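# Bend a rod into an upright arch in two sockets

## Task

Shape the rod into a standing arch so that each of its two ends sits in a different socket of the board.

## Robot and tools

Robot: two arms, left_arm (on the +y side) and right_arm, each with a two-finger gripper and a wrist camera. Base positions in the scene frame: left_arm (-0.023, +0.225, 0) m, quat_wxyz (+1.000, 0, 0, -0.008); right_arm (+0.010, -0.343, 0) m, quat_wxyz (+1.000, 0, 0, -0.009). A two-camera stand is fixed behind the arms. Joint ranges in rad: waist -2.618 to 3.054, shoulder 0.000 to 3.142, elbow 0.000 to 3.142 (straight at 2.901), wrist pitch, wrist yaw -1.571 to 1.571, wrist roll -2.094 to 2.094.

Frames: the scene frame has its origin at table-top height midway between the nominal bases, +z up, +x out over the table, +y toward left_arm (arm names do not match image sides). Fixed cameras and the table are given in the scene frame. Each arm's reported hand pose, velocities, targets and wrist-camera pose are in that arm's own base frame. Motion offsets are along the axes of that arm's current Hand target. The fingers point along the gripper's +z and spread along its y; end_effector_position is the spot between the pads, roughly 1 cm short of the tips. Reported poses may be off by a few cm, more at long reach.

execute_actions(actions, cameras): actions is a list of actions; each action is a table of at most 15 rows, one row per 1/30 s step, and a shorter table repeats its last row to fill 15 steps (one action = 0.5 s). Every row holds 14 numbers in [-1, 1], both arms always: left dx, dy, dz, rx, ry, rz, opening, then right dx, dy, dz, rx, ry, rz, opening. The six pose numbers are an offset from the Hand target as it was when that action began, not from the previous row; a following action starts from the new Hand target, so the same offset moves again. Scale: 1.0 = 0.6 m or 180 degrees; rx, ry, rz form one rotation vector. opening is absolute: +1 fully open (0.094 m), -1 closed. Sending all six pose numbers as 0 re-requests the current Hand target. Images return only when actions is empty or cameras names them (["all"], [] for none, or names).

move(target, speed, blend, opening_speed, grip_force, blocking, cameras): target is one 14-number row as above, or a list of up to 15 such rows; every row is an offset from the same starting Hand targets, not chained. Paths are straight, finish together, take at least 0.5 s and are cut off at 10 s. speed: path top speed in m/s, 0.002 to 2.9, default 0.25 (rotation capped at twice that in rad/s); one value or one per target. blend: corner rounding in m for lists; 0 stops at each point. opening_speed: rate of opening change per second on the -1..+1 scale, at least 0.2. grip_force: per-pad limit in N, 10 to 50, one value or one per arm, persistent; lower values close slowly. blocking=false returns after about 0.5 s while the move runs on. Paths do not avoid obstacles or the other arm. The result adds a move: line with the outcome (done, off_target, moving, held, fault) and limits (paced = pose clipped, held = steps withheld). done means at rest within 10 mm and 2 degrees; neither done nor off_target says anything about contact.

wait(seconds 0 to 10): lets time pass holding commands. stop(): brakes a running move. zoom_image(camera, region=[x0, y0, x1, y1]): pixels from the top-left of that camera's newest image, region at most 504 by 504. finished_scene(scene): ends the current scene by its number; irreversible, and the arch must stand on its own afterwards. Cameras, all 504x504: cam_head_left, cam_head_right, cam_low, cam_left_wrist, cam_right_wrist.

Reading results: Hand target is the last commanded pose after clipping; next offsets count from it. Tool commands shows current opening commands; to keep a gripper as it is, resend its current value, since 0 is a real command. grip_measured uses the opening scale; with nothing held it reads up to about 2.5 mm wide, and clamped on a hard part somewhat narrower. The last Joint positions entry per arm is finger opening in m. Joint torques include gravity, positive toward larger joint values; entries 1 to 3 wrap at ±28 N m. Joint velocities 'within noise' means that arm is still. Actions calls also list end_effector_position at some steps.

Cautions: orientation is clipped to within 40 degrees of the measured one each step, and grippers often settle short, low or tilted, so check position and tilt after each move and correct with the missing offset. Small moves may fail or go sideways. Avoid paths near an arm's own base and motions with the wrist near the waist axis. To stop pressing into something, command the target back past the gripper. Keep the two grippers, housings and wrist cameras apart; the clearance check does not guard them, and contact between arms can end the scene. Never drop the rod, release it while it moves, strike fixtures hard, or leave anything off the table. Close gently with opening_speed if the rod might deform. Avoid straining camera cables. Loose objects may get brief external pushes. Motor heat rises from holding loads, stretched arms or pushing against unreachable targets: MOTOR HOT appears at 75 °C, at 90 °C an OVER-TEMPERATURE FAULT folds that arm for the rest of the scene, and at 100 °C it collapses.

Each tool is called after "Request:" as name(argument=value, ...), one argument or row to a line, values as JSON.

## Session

Request:
execute_actions(
  actions=[],
)

Request:
zoom_image(
  camera="cam_head_left",
  region=[60, 200, 464, 440],
)

Scene clock: 0.00 s.
left_arm: end_effector_position=(+0.3843, +0.0391, +0.0886) grip_measured=+1.000 end_effector_quat_wxyz=(+0.572, -0.087, +0.811, +0.083) | right_arm: end_effector_position=(+0.3961, -0.0098, +0.0921) grip_measured=+1.000 end_effector_quat_wxyz=(+0.575, +0.040, +0.816, -0.046)
Joint positions: left_arm=[-0.008 1.533 0.338 0.846 -0.245 -0.05 0.094] | right_arm=[0.047 1.544 0.376 0.822 0.165 0.029 0.094]
Joint velocities: within noise
Joint torques (N m): no reading
Heat: left arm: 28 °C; right arm: 39 °C.
Hand target: left_arm +0.3868, +0.0399, +0.0949; +0.580, -0.091, +0.805, +0.083 | right_arm +0.3991, -0.0106, +0.1004; +0.585, +0.040, +0.808, -0.048
Tool commands: left_gripper/opening=+1.0 right_gripper/opening=+1.0

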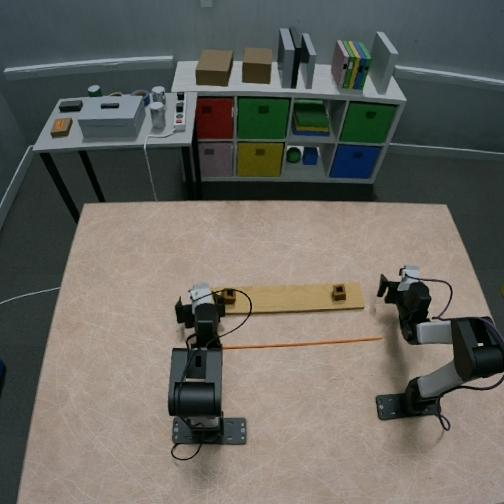

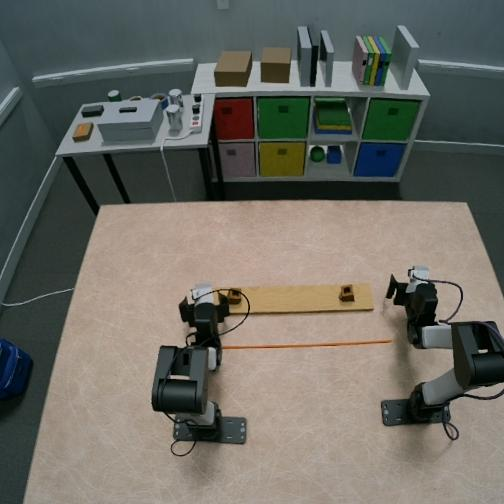

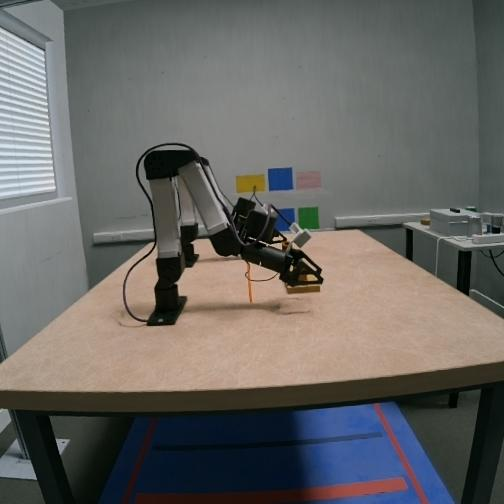

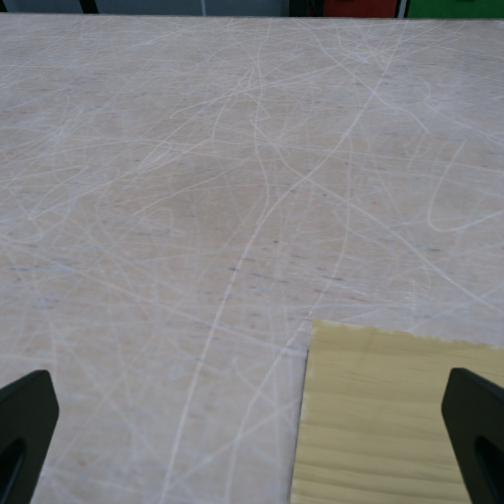

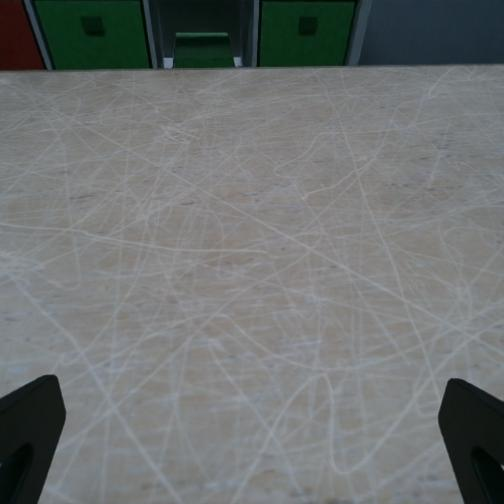

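Scaled by 1.248.

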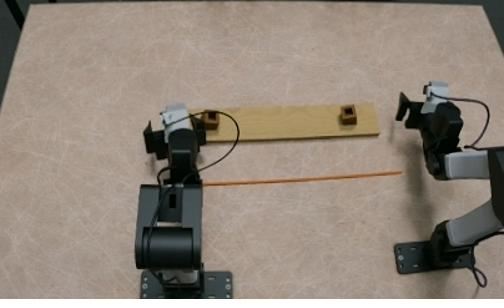

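Request:
move(
  target=[
    [-0.0341,0.0404,-0.2397,0.08,0.078,0.129,0.0, -0.0032,0.1365,-0.3267,-0.077,0.081,-0.124,0.0],
    [-0.0341,0.0404,-0.2397,0.3164,0.3115,0.5164,0.0, -0.0032,0.1365,-0.3267,-0.3069,0.3223,-0.4966,0.0],
  ],
  speed=[0.25,0.3],
  blend=[0.03,0],
  cameras=["all"],
)

Scene clock: 65.20 s.
left_arm: end_effector_position=(+0.2502, +0.0285, +0.1541) grip_measured=+0.003 end_effector_quat_wxyz=(-0.058, +0.685, +0.724, +0.052) | right_arm: end_effector_position=(+0.2220, +0.0942, +0.1572) grip_measured=+0.002 end_effector_quat_wxyz=(+0.056, +0.707, -0.703, +0.056)
Joint positions: left_arm=[0.006 1.504 1.355 -1.435 -0.156 1.52 0.047] | right_arm=[0.502 1.525 1.387 -1.509 0.14 -1.068 0.047]
Joint torques (N m): left_arm=[-1.11 -3.92 10.51 -0.05 -0.13 0.11] | right_arm=[0.29 -5.33 8.75 0 0.13 -0.11]
Heat: left arm: 34 °C; right arm: 44 °C.
Hand target: left_arm +0.2551, +0.0299, +0.1600; -0.062, +0.695, +0.714, +0.061 | right_arm +0.2250, +0.0951, +0.1605; +0.061, +0.714, -0.694, +0.062
Off the commanded pose: left_arm 0.008 m, 2 deg | right_arm 0.005 m, 2 deg.
move: done

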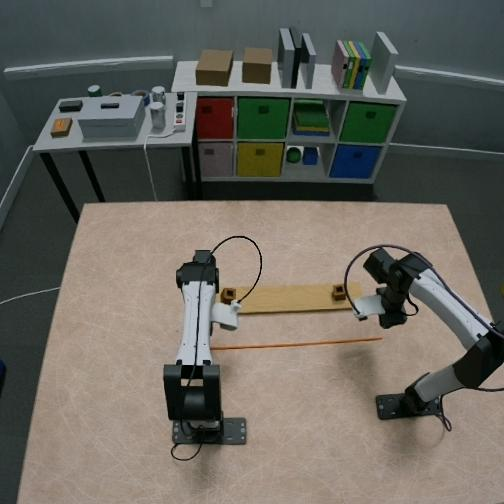

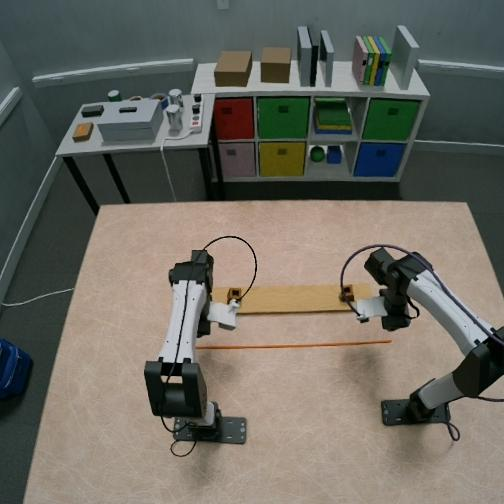

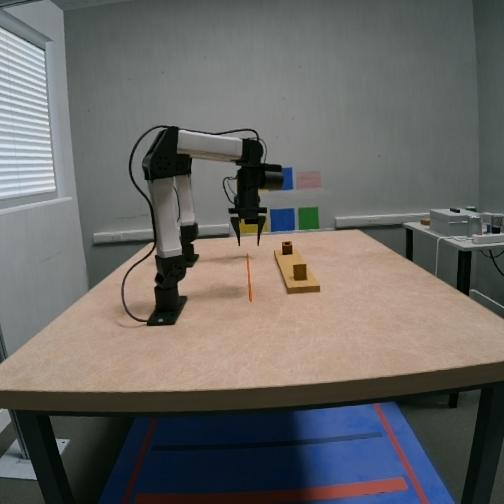

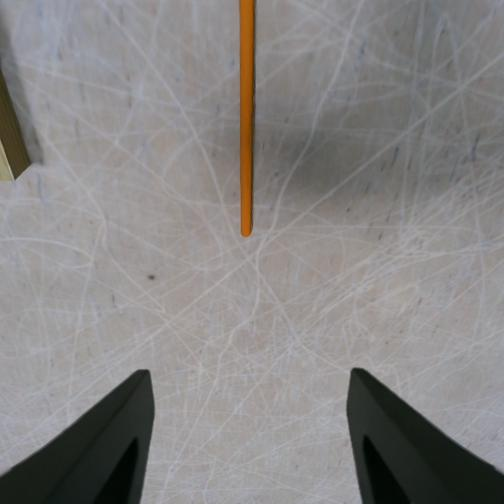

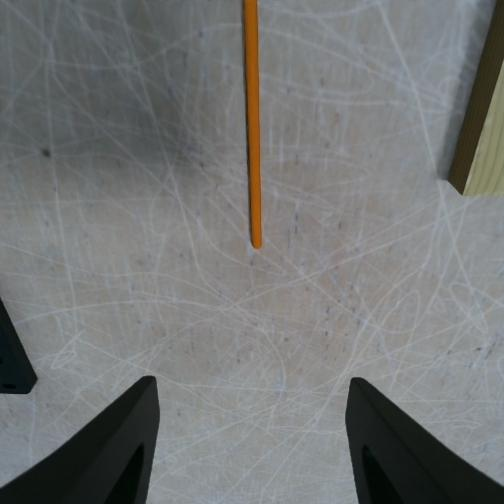

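Request:
move(
  target=[-0.0471,0.0042,0.1610,0,0,0,0.0, -0.0290,-0.0017,0.1642,0,0,-0.008,0.0],
  speed=0.2,
  cameras=["cam_left_wrist","cam_right_wrist","cam_head_right"],
)

Scene clock: 91.17 s.
left_arm: end_effector_position=(+0.2562, +0.0183, +0.0647) grip_measured=+0.003 end_effector_quat_wxyz=(-0.058, +0.695, +0.714, +0.054) | right_arm: end_effector_position=(+0.2218, +0.0938, +0.0656) grip_measured=+0.002 end_effector_quat_wxyz=(+0.063, +0.716, -0.693, +0.055)
Joint positions: left_arm=[-0.035 1.554 1.045 -1.076 -0.158 1.508 0.047] | right_arm=[0.502 1.563 1.056 -1.152 0.142 -1.094 0.047]
Joint torques (N m): left_arm=[-1.21 -4.25 6.08 0.34 -0.13 -0.23] | right_arm=[0.14 -5.56 5.27 0.4 0.13 -0.11]
Heat: left arm: 30 °C; right arm: 38 °C.
Hand target: left_arm +0.2580, +0.0190, +0.0599; -0.062, +0.695, +0.714, +0.061 | right_arm +0.2259, +0.0951, +0.0604; +0.062, +0.723, -0.685, +0.061
Off the commanded pose: left_arm 0.005 m, 1 deg | right_arm 0.007 m, 1 deg.
move: done
Images, in order (width x height): cam_head_right 504x504, cam_left_wrist 504x504, cam_right_wrist 504x504.

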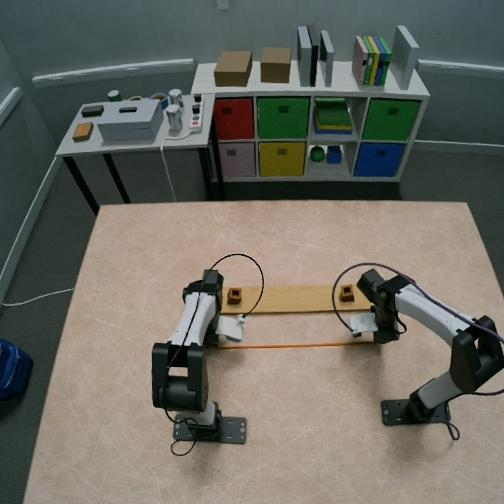

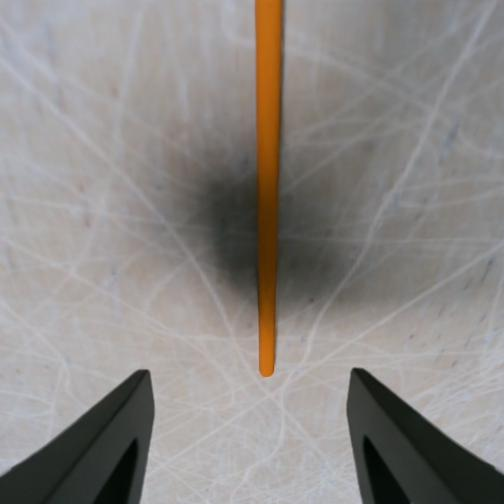

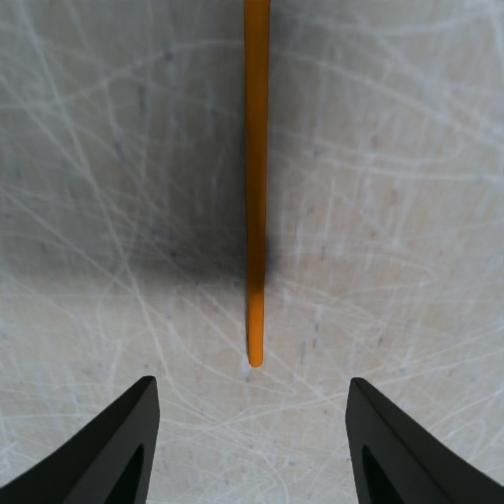

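Request:
move(
  target=[
    [-0.0089,-0.0097,0.0524,0,0,0,0.0, -0.0093,-0.0015,0.0532,0,0,0,0.0],
    [-0.0132,-0.0097,0.0762,0,0,0,0.0, -0.0144,-0.0017,0.0819,0,0,0,0.0],
  ],
  speed=[0.12,0.03],
  blend=[0.004,0],
  cameras=["cam_left_wrist","cam_right_wrist","cam_low"],
)

Scene clock: 110.10 s.
left_arm: end_effector_position=(+0.2500, +0.0185, +0.0195) grip_measured=+0.003 end_effector_quat_wxyz=(-0.060, +0.695, +0.715, +0.052) | right_arm: end_effector_position=(+0.2218, +0.0938, +0.0166) grip_measured=+0.002 end_effector_quat_wxyz=(+0.066, +0.716, -0.692, +0.054)
Joint positions: left_arm=[-0.035 1.6 0.9 -0.889 -0.158 1.507 0.047] | right_arm=[0.502 1.64 0.926 -0.951 0.142 -1.096 0.047]
Joint torques (N m): left_arm=[-1.28 -4.08 5.34 0.43 -0.11 -0.23] | right_arm=[0.02 -5.7 4.74 0.49 0.12 -0.11]
Heat: left arm: 30 °C; right arm: 36 °C.
Hand target: left_arm +0.2522, +0.0190, +0.0135; -0.062, +0.695, +0.714, +0.061 | right_arm +0.2268, +0.0952, +0.0106; +0.062, +0.723, -0.685, +0.062
Off the commanded pose: left_arm 0.006 m, 1 deg | right_arm 0.008 m, 1 deg.
move: done
Images, in order (width x height): cam_low 504x504, cam_left_wrist 504x504, cam_right_wrist 504x504.

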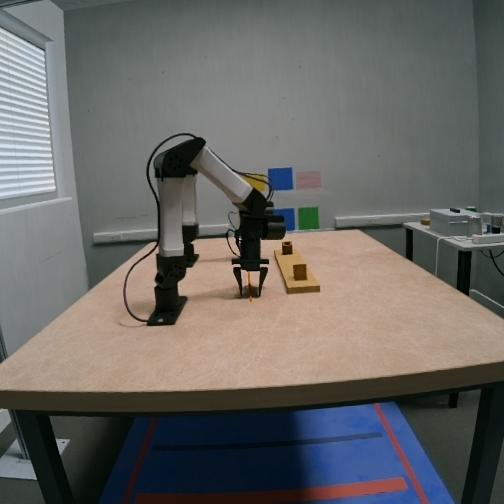

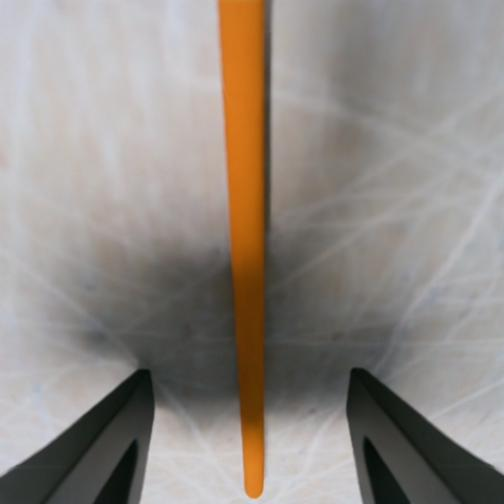

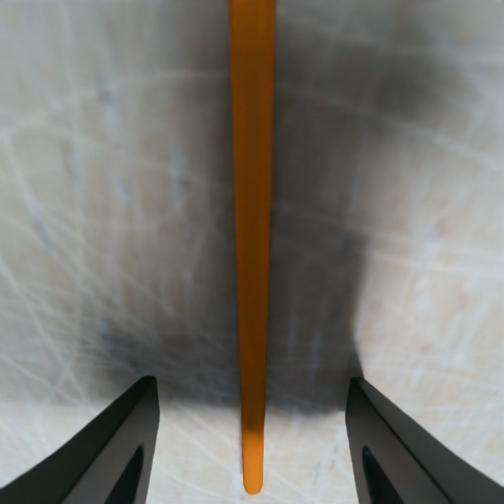

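Request:
move(
  target=[0,0,0,0,0,0,-1, 0,0,0,0,0,0,-1],
  speed=0.03,
  opening_speed=1.0,
  cameras=["cam_left_wrist","cam_right_wrist"],
)

Scene clock: 114.57 s.
left_arm: end_effector_position=(+0.2526, +0.0184, +0.0195) grip_measured=-0.924 end_effector_quat_wxyz=(-0.056, +0.695, +0.715, +0.056) | right_arm: end_effector_position=(+0.2239, +0.0947, +0.0164) grip_measured=-0.919 end_effector_quat_wxyz=(+0.061, +0.717, -0.692, +0.056)
Joint positions: left_arm=[-0.035 1.6 0.9 -0.878 -0.158 1.507 0.004] | right_arm=[0.502 1.64 0.926 -0.942 0.143 -1.099 0.004]
Joint torques (N m): left_arm=[-1.29 -4.05 5.37 0.35 -0.12 -0.22] | right_arm=[0.01 -5.7 4.75 0.42 0.11 -0.09]
Heat: left arm: 30 °C; right arm: 36 °C.
Hand target: left_arm +0.2522, +0.0190, +0.0135; -0.062, +0.695, +0.714, +0.061 | right_arm +0.2268, +0.0952, +0.0106; +0.062, +0.723, -0.685, +0.062
Off the commanded pose: left_arm 0.006 m, 1 deg | right_arm 0.006 m, 1 deg.
move: done
Images, in order (width x height): cam_left_wrist 504x504, cam_right_wrist 504x504.

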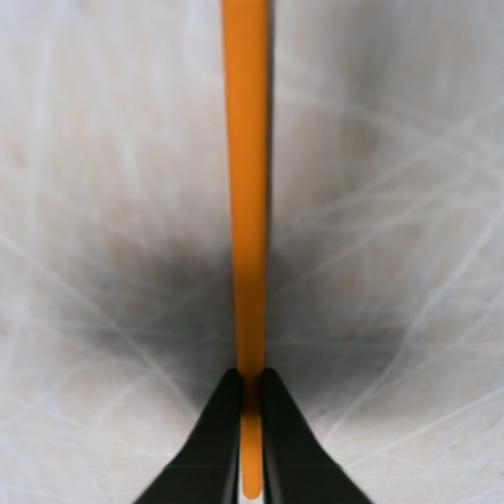

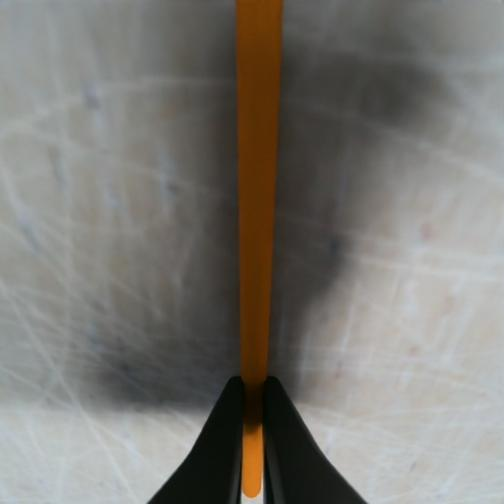

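Request:
move(
  target=[
    [0.0289,0,-0.1641,0,0,0,-1, 0.0289,0.0007,-0.1641,0,0,0,-1],
    [0.0642,0.1666,-0.3898,-0.4924,0,-0.0868,-1, 0.0783,-0.1648,-0.3931,0.4924,0,0.0868,-1],
  ],
  speed=[0.12,0.2],
  blend=[0.03,0],
  cameras=["all"],
)

Scene clock: 174.27 s.
left_arm: end_effector_position=(+0.3521, +0.0174, +0.2450) grip_measured=-0.924 end_effector_quat_wxyz=(+0.439, +0.460, +0.556, +0.534) | right_arm: end_effector_position=(+0.3247, +0.0950, +0.2444) grip_measured=-0.919 end_effector_quat_wxyz=(+0.450, -0.486, +0.534, -0.526)
Joint positions: left_arm=[-0.086 0.951 0.419 0.487 -0.277 1.562 0.004] | right_arm=[0.653 1.006 0.441 0.506 0.777 -1.561 0.004]
Joint torques (N m): left_arm=[-0.59 -1.16 7.62 2.83 -0.06 0.01] | right_arm=[-1.11 -2 6.67 2.6 -0.1 -0.05]
Heat: left arm: 30 °C; right arm: 35 °C.
Hand target: left_arm +0.3519, +0.0189, +0.2507; +0.447, +0.447, +0.547, +0.548 | right_arm +0.3269, +0.0951, +0.2506; +0.468, -0.470, +0.530, -0.528
Off the commanded pose: left_arm 0.006 m, 3 deg | right_arm 0.007 m, 3 deg.
move: off_target (left_arm, right_arm)

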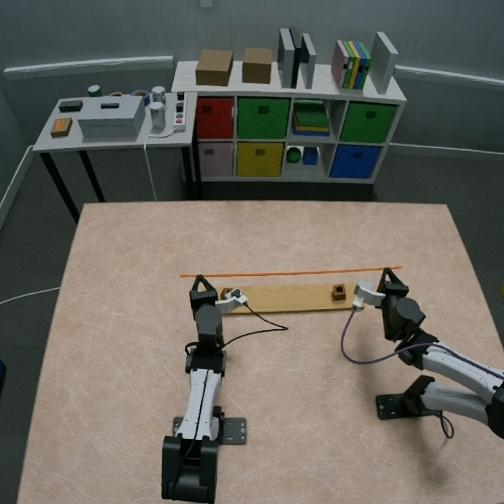

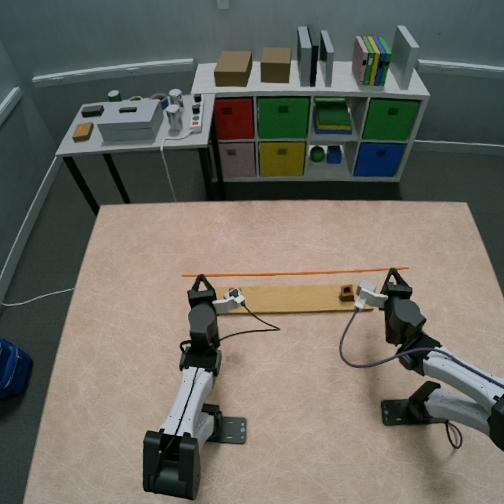

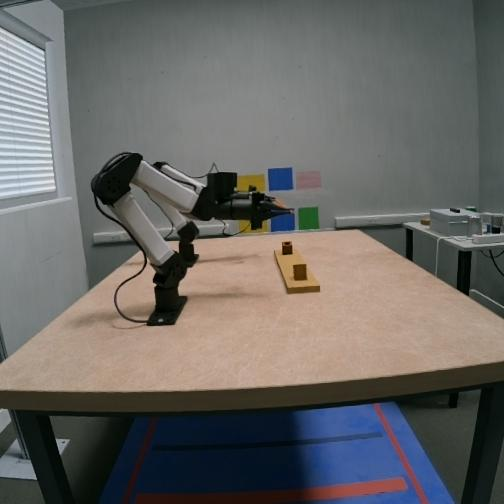

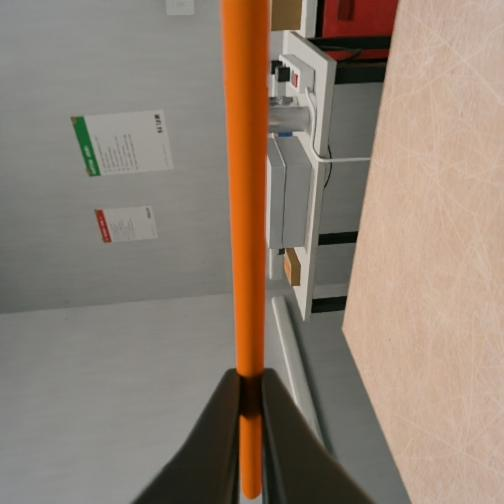

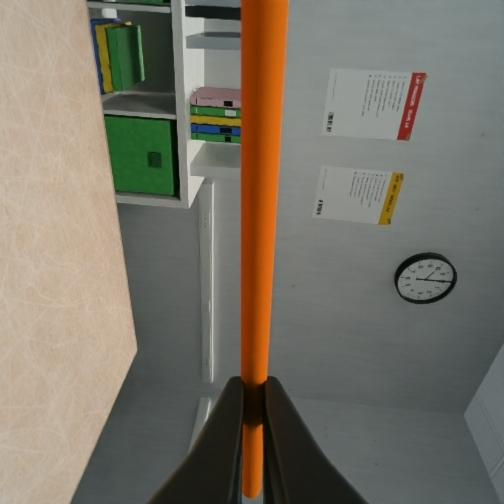

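Request:
move(
  target=[
    [0,0,0,0,0,0,-0.75, 0,0,0,0,0,0,-1],
    [-0.0046,0,0.0268,0,0,0,-0.75, 0,0,0,0,0,0,-1],
  ],
  speed=0.04,
  opening_speed=0.5,
  cameras=["cam_head_left","cam_left_wrist","cam_right_wrist","cam_low"],
)

Request:
zoom_image(
  camera="cam_head_left",
  region=[160, 250, 260, 330],
)

Scene clock: 195.37 s.
left_arm: end_effector_position=(+0.3637, +0.0164, +0.2286) grip_measured=-0.753 end_effector_quat_wxyz=(+0.429, +0.470, +0.562, +0.528) | right_arm: end_effector_position=(+0.3247, +0.0950, +0.2447) grip_measured=-0.919 end_effector_quat_wxyz=(+0.450, -0.486, +0.533, -0.526)
Joint positions: left_arm=[-0.086 1.039 0.419 0.543 -0.277 1.563 0.012] | right_arm=[0.653 1.006 0.441 0.508 0.777 -1.562 0.004]
Joint torques (N m): left_arm=[0.17 -1.55 10.82 2.84 0.03 0.01] | right_arm=[-1.13 -1.94 6.64 2.6 -0.11 -0.03]
Heat: left arm: 34 °C; right arm: 43 °C.
Hand target: left_arm +0.3682, +0.0194, +0.2508; +0.447, +0.447, +0.547, +0.548 | right_arm +0.3269, +0.0951, +0.2506; +0.468, -0.470, +0.530, -0.528
Off the commanded pose: left_arm 0.023 m, 4 deg | right_arm 0.006 m, 3 deg.
move: off_target (left_arm, right_arm)
Images, in order (width x height): cam_head_left 504x504, cam_low 504x504, cam_left_wrist 504x504, cam_right_wrist 504x504.

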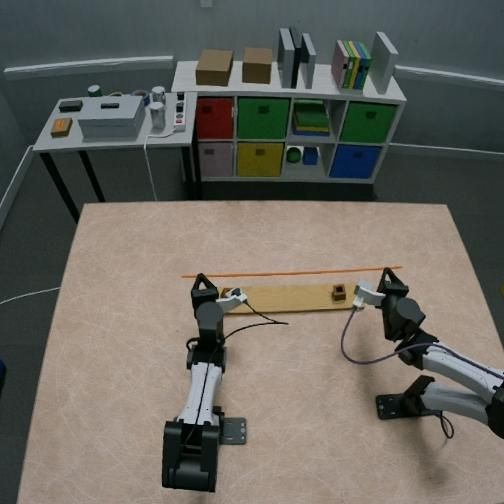

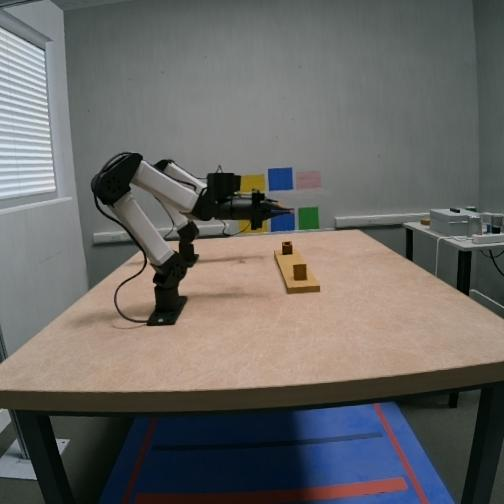

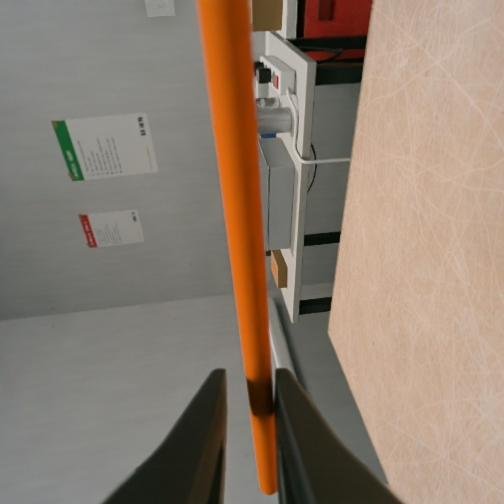

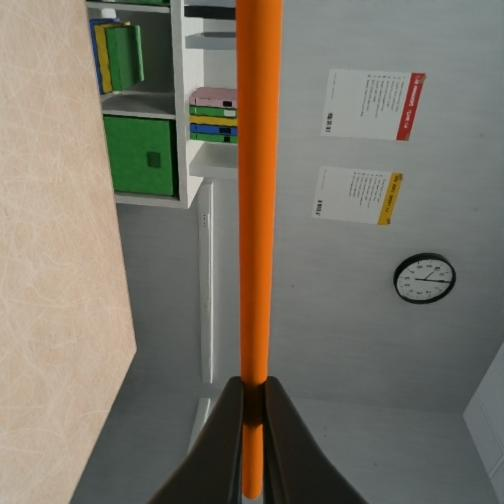

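Scaled by 5.040.

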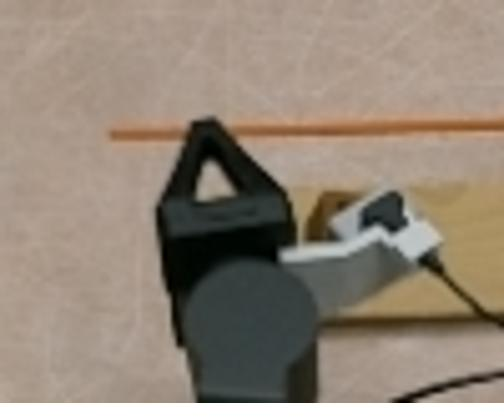

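Request:
move(
  target=[-0.0029,0.02,0.0164,0,0,0,-0.75, 0,0,0,0,0,0,-1],
  speed=0.06,
  cameras=["cam_head_left","cam_left_wrist"],
)

Request:
zoom_image(
  camera="cam_head_left",
  region=[160, 250, 260, 330],
)

Scene clock: 210.03 s.
left_arm: end_effector_position=(+0.3724, +0.0167, +0.2396) grip_measured=-0.753 end_effector_quat_wxyz=(+0.433, +0.465, +0.560, +0.531) | right_arm: end_effector_position=(+0.3247, +0.0950, +0.2447) grip_measured=-0.919 end_effector_quat_wxyz=(+0.450, -0.486, +0.533, -0.526)
Joint positions: left_arm=[-0.083 1.07 0.464 0.543 -0.277 1.563 0.012] | right_arm=[0.653 1.006 0.441 0.508 0.777 -1.562 0.004]
Joint torques (N m): left_arm=[0.31 -1.84 12.56 2.5 0.09 -0.01] | right_arm=[-1.14 -1.94 6.65 2.6 -0.1 -0.03]
Heat: left arm: 35 °C; right arm: 44 °C.
Hand target: left_arm +0.3782, +0.0197, +0.2626; +0.447, +0.447, +0.547, +0.548 | right_arm +0.3269, +0.0951, +0.2506; +0.468, -0.470, +0.530, -0.528
Off the commanded pose: left_arm 0.024 m, 4 deg | right_arm 0.006 m, 3 deg.
move: off_target (left_arm, right_arm)
Images, in order (width x height): cam_head_left 504x504, cam_left_wrist 504x504.

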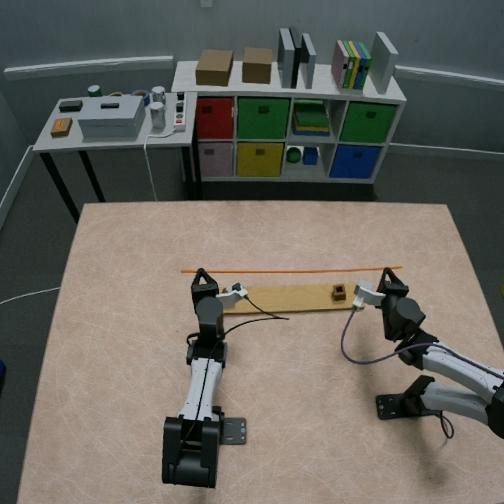

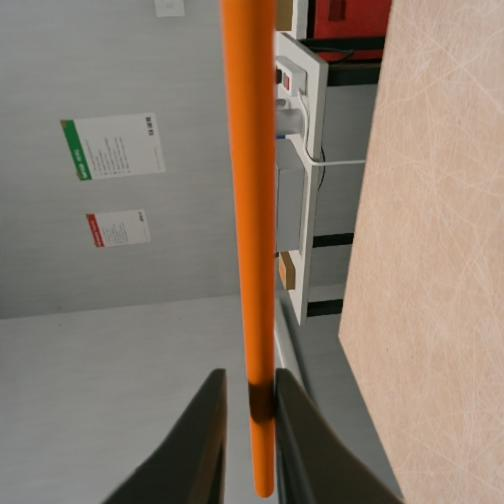

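Scaled by 5.040.

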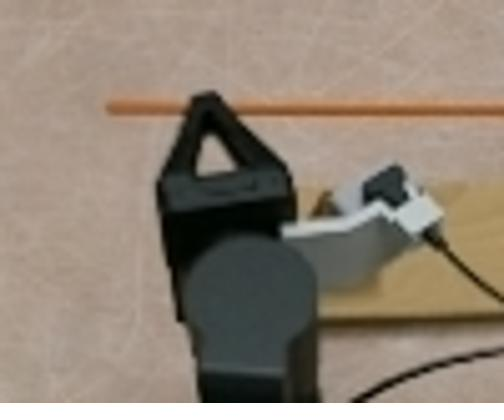

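Request:
move(
  target=[0,-0.045,0,0,0,-0.06,0.1, 0,0,0,0,0,0,-1],
  speed=0.06,
  opening_speed=0.8,
  cameras=["cam_head_left","cam_left_wrist"],
)

Request:
zoom_image(
  camera="cam_head_left",
  region=[160, 250, 260, 330],
)

Scene clock: 227.90 s.
left_arm: end_effector_position=(+0.3787, +0.0162, +0.2306) grip_measured=+0.097 end_effector_quat_wxyz=(+0.479, +0.415, +0.590, +0.500) | right_arm: end_effector_position=(+0.3247, +0.0950, +0.2447) grip_measured=-0.919 end_effector_quat_wxyz=(+0.450, -0.486, +0.533, -0.527)
Joint positions: left_arm=[-0.083 1.137 0.436 0.658 -0.277 1.408 0.052] | right_arm=[0.653 1.006 0.441 0.508 0.777 -1.564 0.004]
Joint torques (N m): left_arm=[0.46 -2.13 7.24 2.8 0.1 -0.39] | right_arm=[-1.13 -1.94 6.65 2.59 -0.1 -0.01]
Heat: left arm: 35 °C; right arm: 46 °C.
Hand target: left_arm +0.3783, +0.0197, +0.2357; +0.497, +0.393, +0.587, +0.504 | right_arm +0.3269, +0.0951, +0.2506; +0.468, -0.470, +0.530, -0.528
Off the commanded pose: left_arm 0.006 m, 3 deg | right_arm 0.006 m, 3 deg.
move: off_target (left_arm, right_arm)
Images, in order (width x height): cam_head_left 504x504, cam_left_wrist 504x504.

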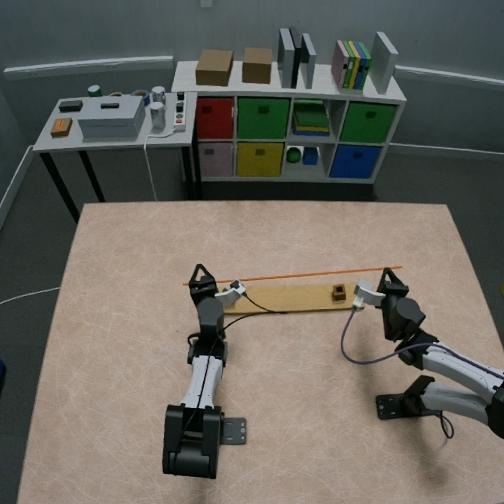

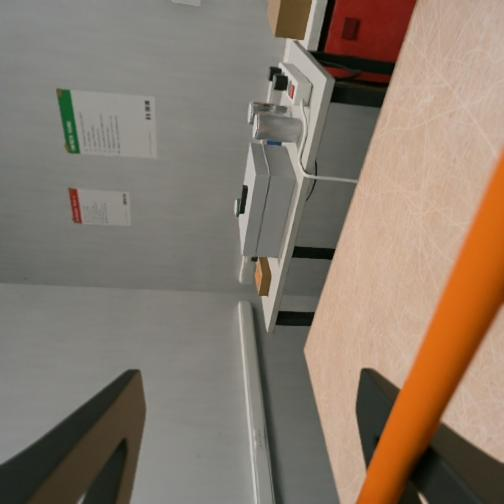

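Scaled by 5.040.

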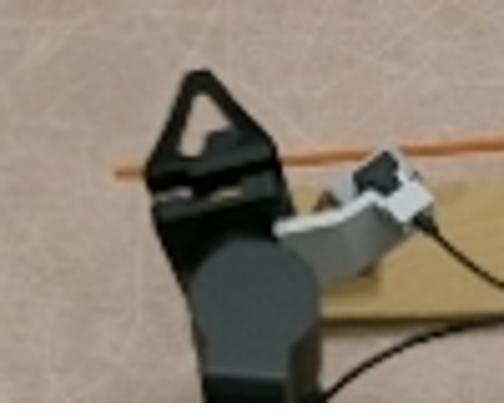

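Request:
move(
  target=[
    [0.0062,-0.0327,-0.0001,0,0,0,0.1, 0,0,0,0,0,0,-1],
    [0.0141,-0.0312,-0.0393,0,0,0,0.1, 0,0,0,0,0,0,-1],
  ],
  speed=0.08,
  cameras=["cam_head_left","cam_left_wrist"],
)

Request:
zoom_image(
  camera="cam_head_left",
  region=[160, 250, 260, 330],
)

Scene clock: 252.77 s.
left_arm: end_effector_position=(+0.3580, +0.0179, +0.2188) grip_measured=+0.097 end_effector_quat_wxyz=(+0.494, +0.402, +0.580, +0.508) | right_arm: end_effector_position=(+0.3247, +0.0950, +0.2447) grip_measured=-0.919 end_effector_quat_wxyz=(+0.449, -0.487, +0.532, -0.527)
Joint positions: left_arm=[-0.083 1.087 0.309 0.782 -0.277 1.407 0.052] | right_arm=[0.653 1.006 0.441 0.508 0.777 -1.565 0.004]
Joint torques (N m): left_arm=[-0.4 -3.11 6.93 2.15 0.02 -0.37] | right_arm=[-1.14 -1.95 6.65 2.59 -0.1 0]
Heat: left arm: 37 °C; right arm: 47 °C.
Hand target: left_arm +0.3542, +0.0197, +0.2157; +0.497, +0.393, +0.587, +0.504 | right_arm +0.3269, +0.0951, +0.2506; +0.468, -0.470, +0.530, -0.528
Off the commanded pose: left_arm 0.005 m, 1 deg | right_arm 0.006 m, 3 deg.
move: off_target (right_arm)
Images, in order (width x height): cam_head_left 504x504, cam_left_wrist 504x504.

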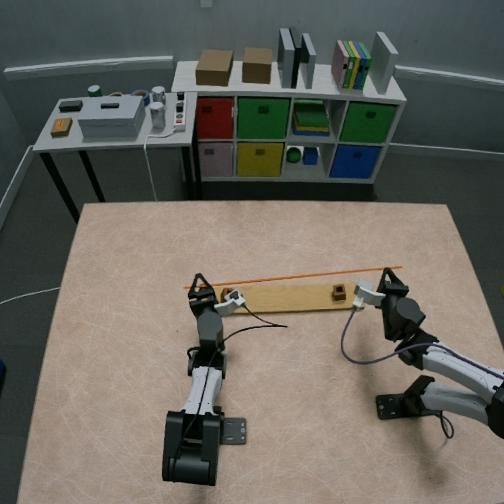

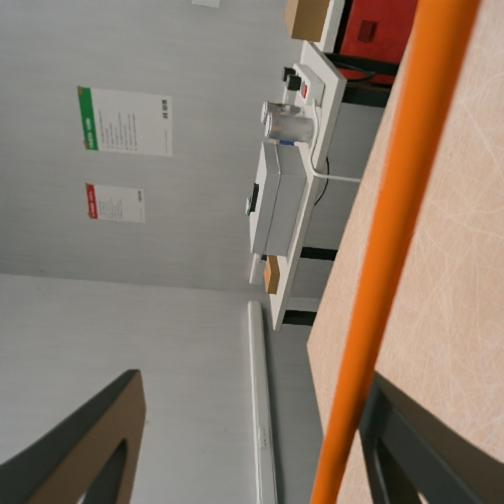

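Scaled by 5.040.

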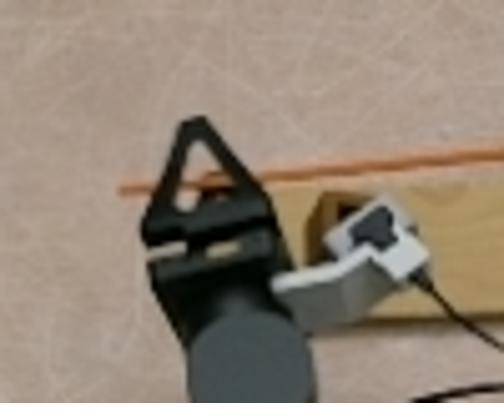

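Request:
move(
  target=[-0.0067,-0.0212,-0.025,0,0,0.023,0.1, 0,0,0,0,0,0,-1],
  speed=0.06,
  cameras=["cam_head_left","cam_left_wrist"],
)

Request:
zoom_image(
  camera="cam_head_left",
  region=[160, 250, 260, 330],
)

Scene clock: 268.00 s.
left_arm: end_effector_position=(+0.3446, +0.0104, +0.1984) grip_measured=+0.097 end_effector_quat_wxyz=(+0.472, +0.424, +0.579, +0.512) | right_arm: end_effector_position=(+0.3247, +0.0950, +0.2447) grip_measured=-0.919 end_effector_quat_wxyz=(+0.449, -0.487, +0.532, -0.527)
Joint positions: left_arm=[-0.132 1.055 0.24 0.782 -0.326 1.447 0.052] | right_arm=[0.653 1.006 0.441 0.508 0.777 -1.565 0.004]
Joint torques (N m): left_arm=[-1.32 -2.92 6.97 2.49 -0.08 -0.02] | right_arm=[-1.14 -1.95 6.64 2.59 -0.1 0]
Heat: left arm: 37 °C; right arm: 48 °C.
Hand target: left_arm +0.3408, +0.0105, +0.2040; +0.478, +0.414, +0.572, +0.521 | right_arm +0.3269, +0.0951, +0.2506; +0.468, -0.470, +0.530, -0.528
Off the commanded pose: left_arm 0.007 m, 2 deg | right_arm 0.006 m, 3 deg.
move: off_target (right_arm)
Images, in order (width x height): cam_head_left 504x504, cam_left_wrist 504x504.

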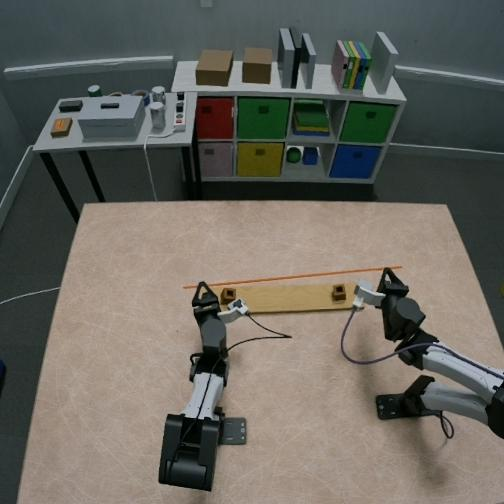

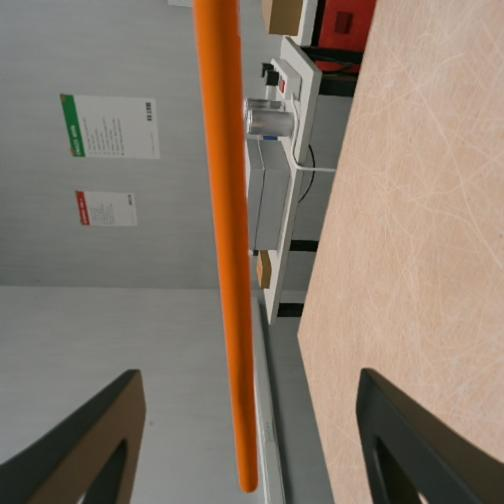

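Scaled by 5.040.

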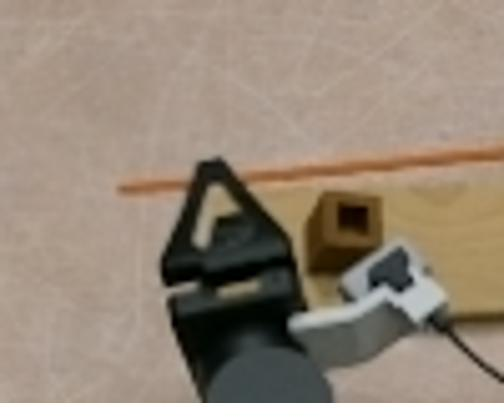

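Request:
move(
  target=[-0.0043,0.003,0.0246,0,0,-0.008,0.1, 0,0,0,0,0,0,-1],
  speed=0.06,
  cameras=["cam_head_left","cam_left_wrist"],
)

Request:
zoom_image(
  camera="cam_head_left",
  region=[160, 250, 260, 330],
)

Scene clock: 300.90 s.
left_arm: end_effector_position=(+0.3490, +0.0101, +0.1804) grip_measured=+0.097 end_effector_quat_wxyz=(+0.454, +0.439, +0.590, +0.503) | right_arm: end_effector_position=(+0.3247, +0.0950, +0.2447) grip_measured=-0.919 end_effector_quat_wxyz=(+0.449, -0.487, +0.532, -0.527)
Joint positions: left_arm=[-0.132 1.113 0.24 0.785 -0.328 1.448 0.052] | right_arm=[0.653 1.006 0.441 0.508 0.777 -1.565 0.004]
Joint torques (N m): left_arm=[-0.02 -1.52 10.88 2.81 0.07 -0.31] | right_arm=[-1.14 -1.95 6.65 2.6 -0.1 -0.01]
Heat: left arm: 40 °C; right arm: 49 °C.
Hand target: left_arm +0.3557, +0.0112, +0.2060; +0.485, +0.407, +0.578, +0.515 | right_arm +0.3269, +0.0951, +0.2506; +0.468, -0.470, +0.530, -0.528
Off the commanded pose: left_arm 0.027 m, 6 deg | right_arm 0.006 m, 3 deg.
move: off_target (left_arm, right_arm)
Images, in order (width x height): cam_head_left 504x504, cam_left_wrist 504x504.

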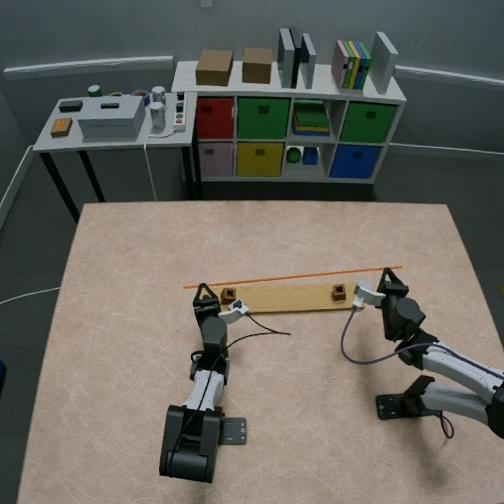

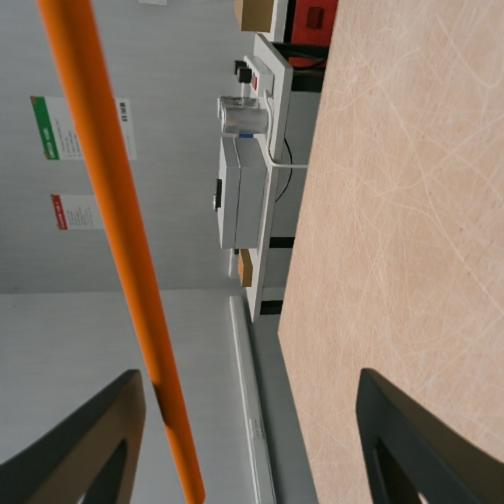

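Scaled by 5.040.

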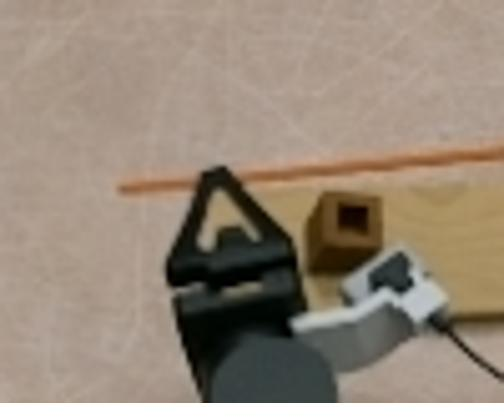

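Request:
move(
  target=[-0.008,0.0325,0.0163,0,0,0,0.1, 0,0,0,0,0,0,-1],
  speed=0.08,
  cameras=["cam_head_left","cam_left_wrist"],
)

Request:
zoom_image(
  camera="cam_head_left",
  region=[160, 250, 260, 330],
)

Scene clock: 314.83 s.
left_arm: end_effector_position=(+0.3614, +0.0084, +0.2180) grip_measured=+0.097 end_effector_quat_wxyz=(+0.481, +0.415, +0.573, +0.517) | right_arm: end_effector_position=(+0.3247, +0.0950, +0.2447) grip_measured=-0.919 end_effector_quat_wxyz=(+0.449, -0.487, +0.532, -0.527)
Joint positions: left_arm=[-0.132 1.113 0.324 0.787 -0.328 1.448 0.052] | right_arm=[0.653 1.006 0.441 0.508 0.777 -1.565 0.004]
Joint torques (N m): left_arm=[0.5 -2.47 11.54 1.82 0.11 -0.3] | right_arm=[-1.14 -1.95 6.65 2.59 -0.1 -0.01]
Heat: left arm: 40 °C; right arm: 50 °C.
Hand target: left_arm +0.3657, +0.0112, +0.2260; +0.485, +0.407, +0.578, +0.515 | right_arm +0.3269, +0.0951, +0.2506; +0.468, -0.470, +0.530, -0.528
Off the commanded pose: left_arm 0.009 m, 1 deg | right_arm 0.006 m, 3 deg.
move: off_target (right_arm)
Images, in order (width x height): cam_head_left 504x504, cam_left_wrist 504x504.

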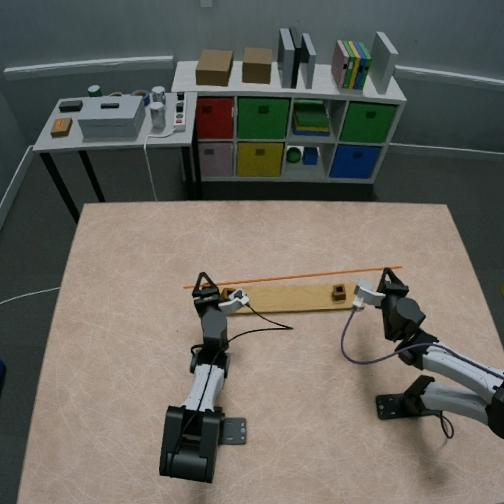

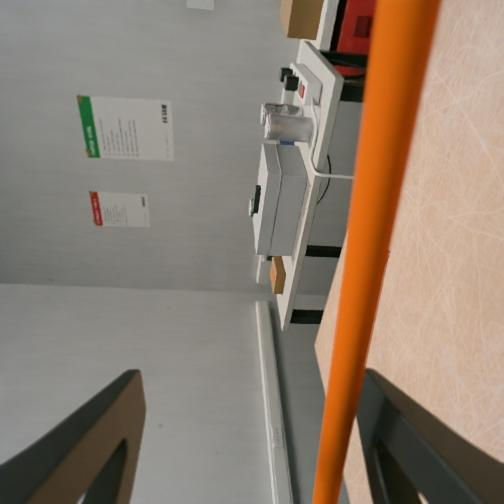

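Scaled by 5.040.

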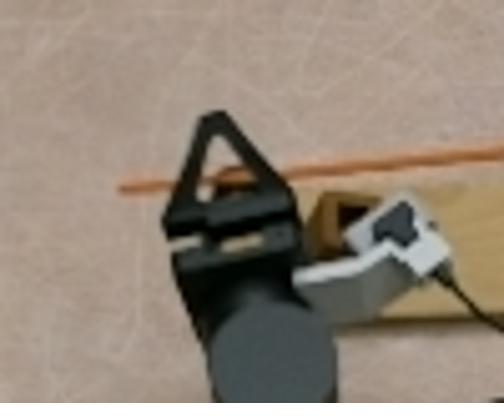

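Request:
move(
  target=[0.008,-0.0325,-0.0163,0,0,0,0.1, 0,0,0,0,0,0,-1],
  speed=0.05,
  cameras=["cam_head_left","cam_left_wrist"],
)

Request:
zoom_image(
  camera="cam_head_left",
  region=[160, 250, 260, 330],
)

Scene clock: 321.37 s.
left_arm: end_effector_position=(+0.3568, +0.0090, +0.1991) grip_measured=+0.097 end_effector_quat_wxyz=(+0.467, +0.428, +0.582, +0.510) | right_arm: end_effector_position=(+0.3247, +0.0950, +0.2447) grip_measured=-0.919 end_effector_quat_wxyz=(+0.449, -0.487, +0.532, -0.527)
Joint positions: left_arm=[-0.132 1.12 0.286 0.788 -0.328 1.448 0.052] | right_arm=[0.653 1.006 0.441 0.508 0.777 -1.565 0.004]
Joint torques (N m): left_arm=[0.02 -1.7 6.99 2.79 0.07 -0.31] | right_arm=[-1.14 -1.95 6.64 2.59 -0.1 -0.01]
Heat: left arm: 39 °C; right arm: 50 °C.
Hand target: left_arm +0.3558, +0.0112, +0.2061; +0.485, +0.407, +0.578, +0.515 | right_arm +0.3269, +0.0951, +0.2506; +0.468, -0.470, +0.530, -0.528
Off the commanded pose: left_arm 0.007 m, 3 deg | right_arm 0.006 m, 3 deg.
move: off_target (left_arm, right_arm)
Images, in order (width x height): cam_head_left 504x504, cam_left_wrist 504x504.

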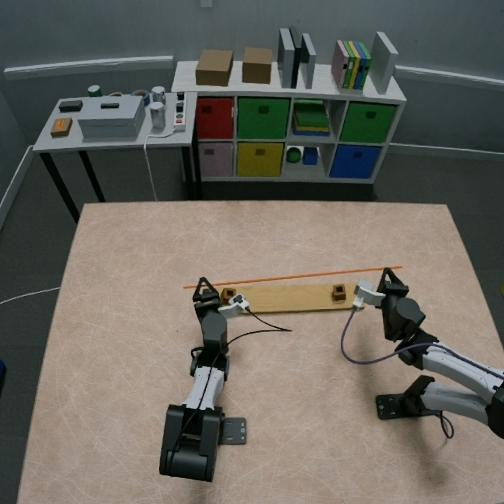

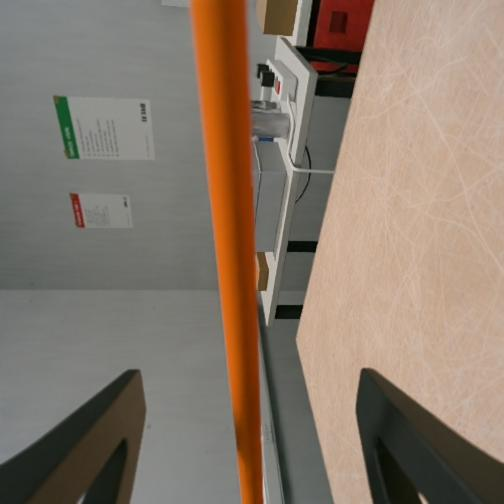

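Scaled by 5.040.

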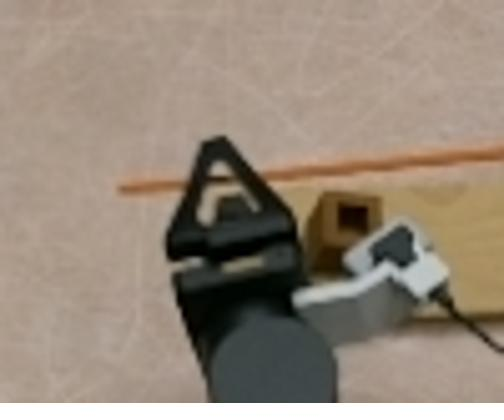

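Request:
move(
  target=[
    [-0.01,0.0322,0.0262,0,0,0,0.1, 0,0,0,0,0,0,-1],
    [-0.0023,0.0045,0.0098,0,0,-0.008,0.1, 0,0,0,0,0,0,-1],
  ],
  speed=0.06,
  cameras=["cam_head_left","cam_left_wrist"],
)

Request:
zoom_image(
  camera="cam_head_left",
  region=[160, 250, 260, 330],
)

Scene clock: 337.23 s.
left_arm: end_effector_position=(+0.3625, +0.0103, +0.2031) grip_measured=+0.097 end_effector_quat_wxyz=(+0.471, +0.420, +0.586, +0.508) | right_arm: end_effector_position=(+0.3247, +0.0950, +0.2447) grip_measured=-0.919 end_effector_quat_wxyz=(+0.449, -0.487, +0.532, -0.527)
Joint positions: left_arm=[-0.127 1.142 0.311 0.79 -0.328 1.431 0.052] | right_arm=[0.653 1.006 0.441 0.508 0.777 -1.565 0.004]
Joint torques (N m): left_arm=[-0.1 -1.89 7.02 2.78 0.1 -0.41] | right_arm=[-1.14 -1.95 6.65 2.59 -0.1 -0.01]
Heat: left arm: 39 °C; right arm: 51 °C.
Hand target: left_arm +0.3616, +0.0114, +0.2089; +0.491, +0.400, +0.583, +0.509 | right_arm +0.3269, +0.0951, +0.2506; +0.468, -0.470, +0.530, -0.528
Off the commanded pose: left_arm 0.006 m, 3 deg | right_arm 0.006 m, 3 deg.
move: off_target (left_arm, right_arm)
Images, in order (width x height): cam_head_left 504x504, cam_left_wrist 504x504.

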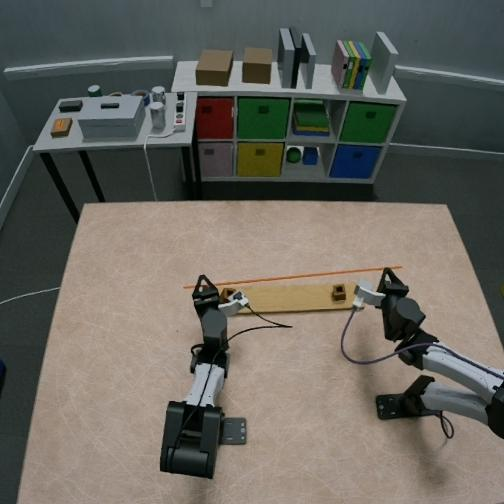

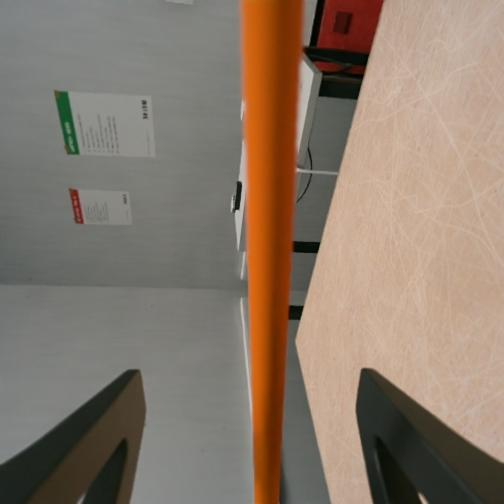

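Scaled by 5.040.

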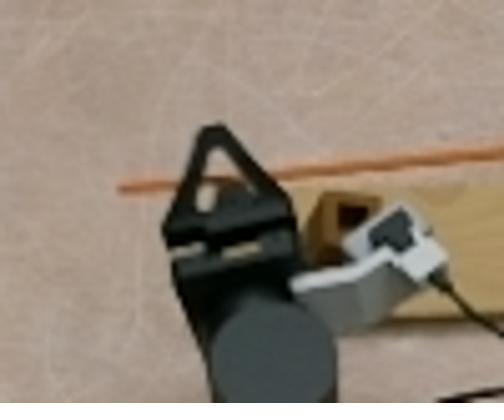

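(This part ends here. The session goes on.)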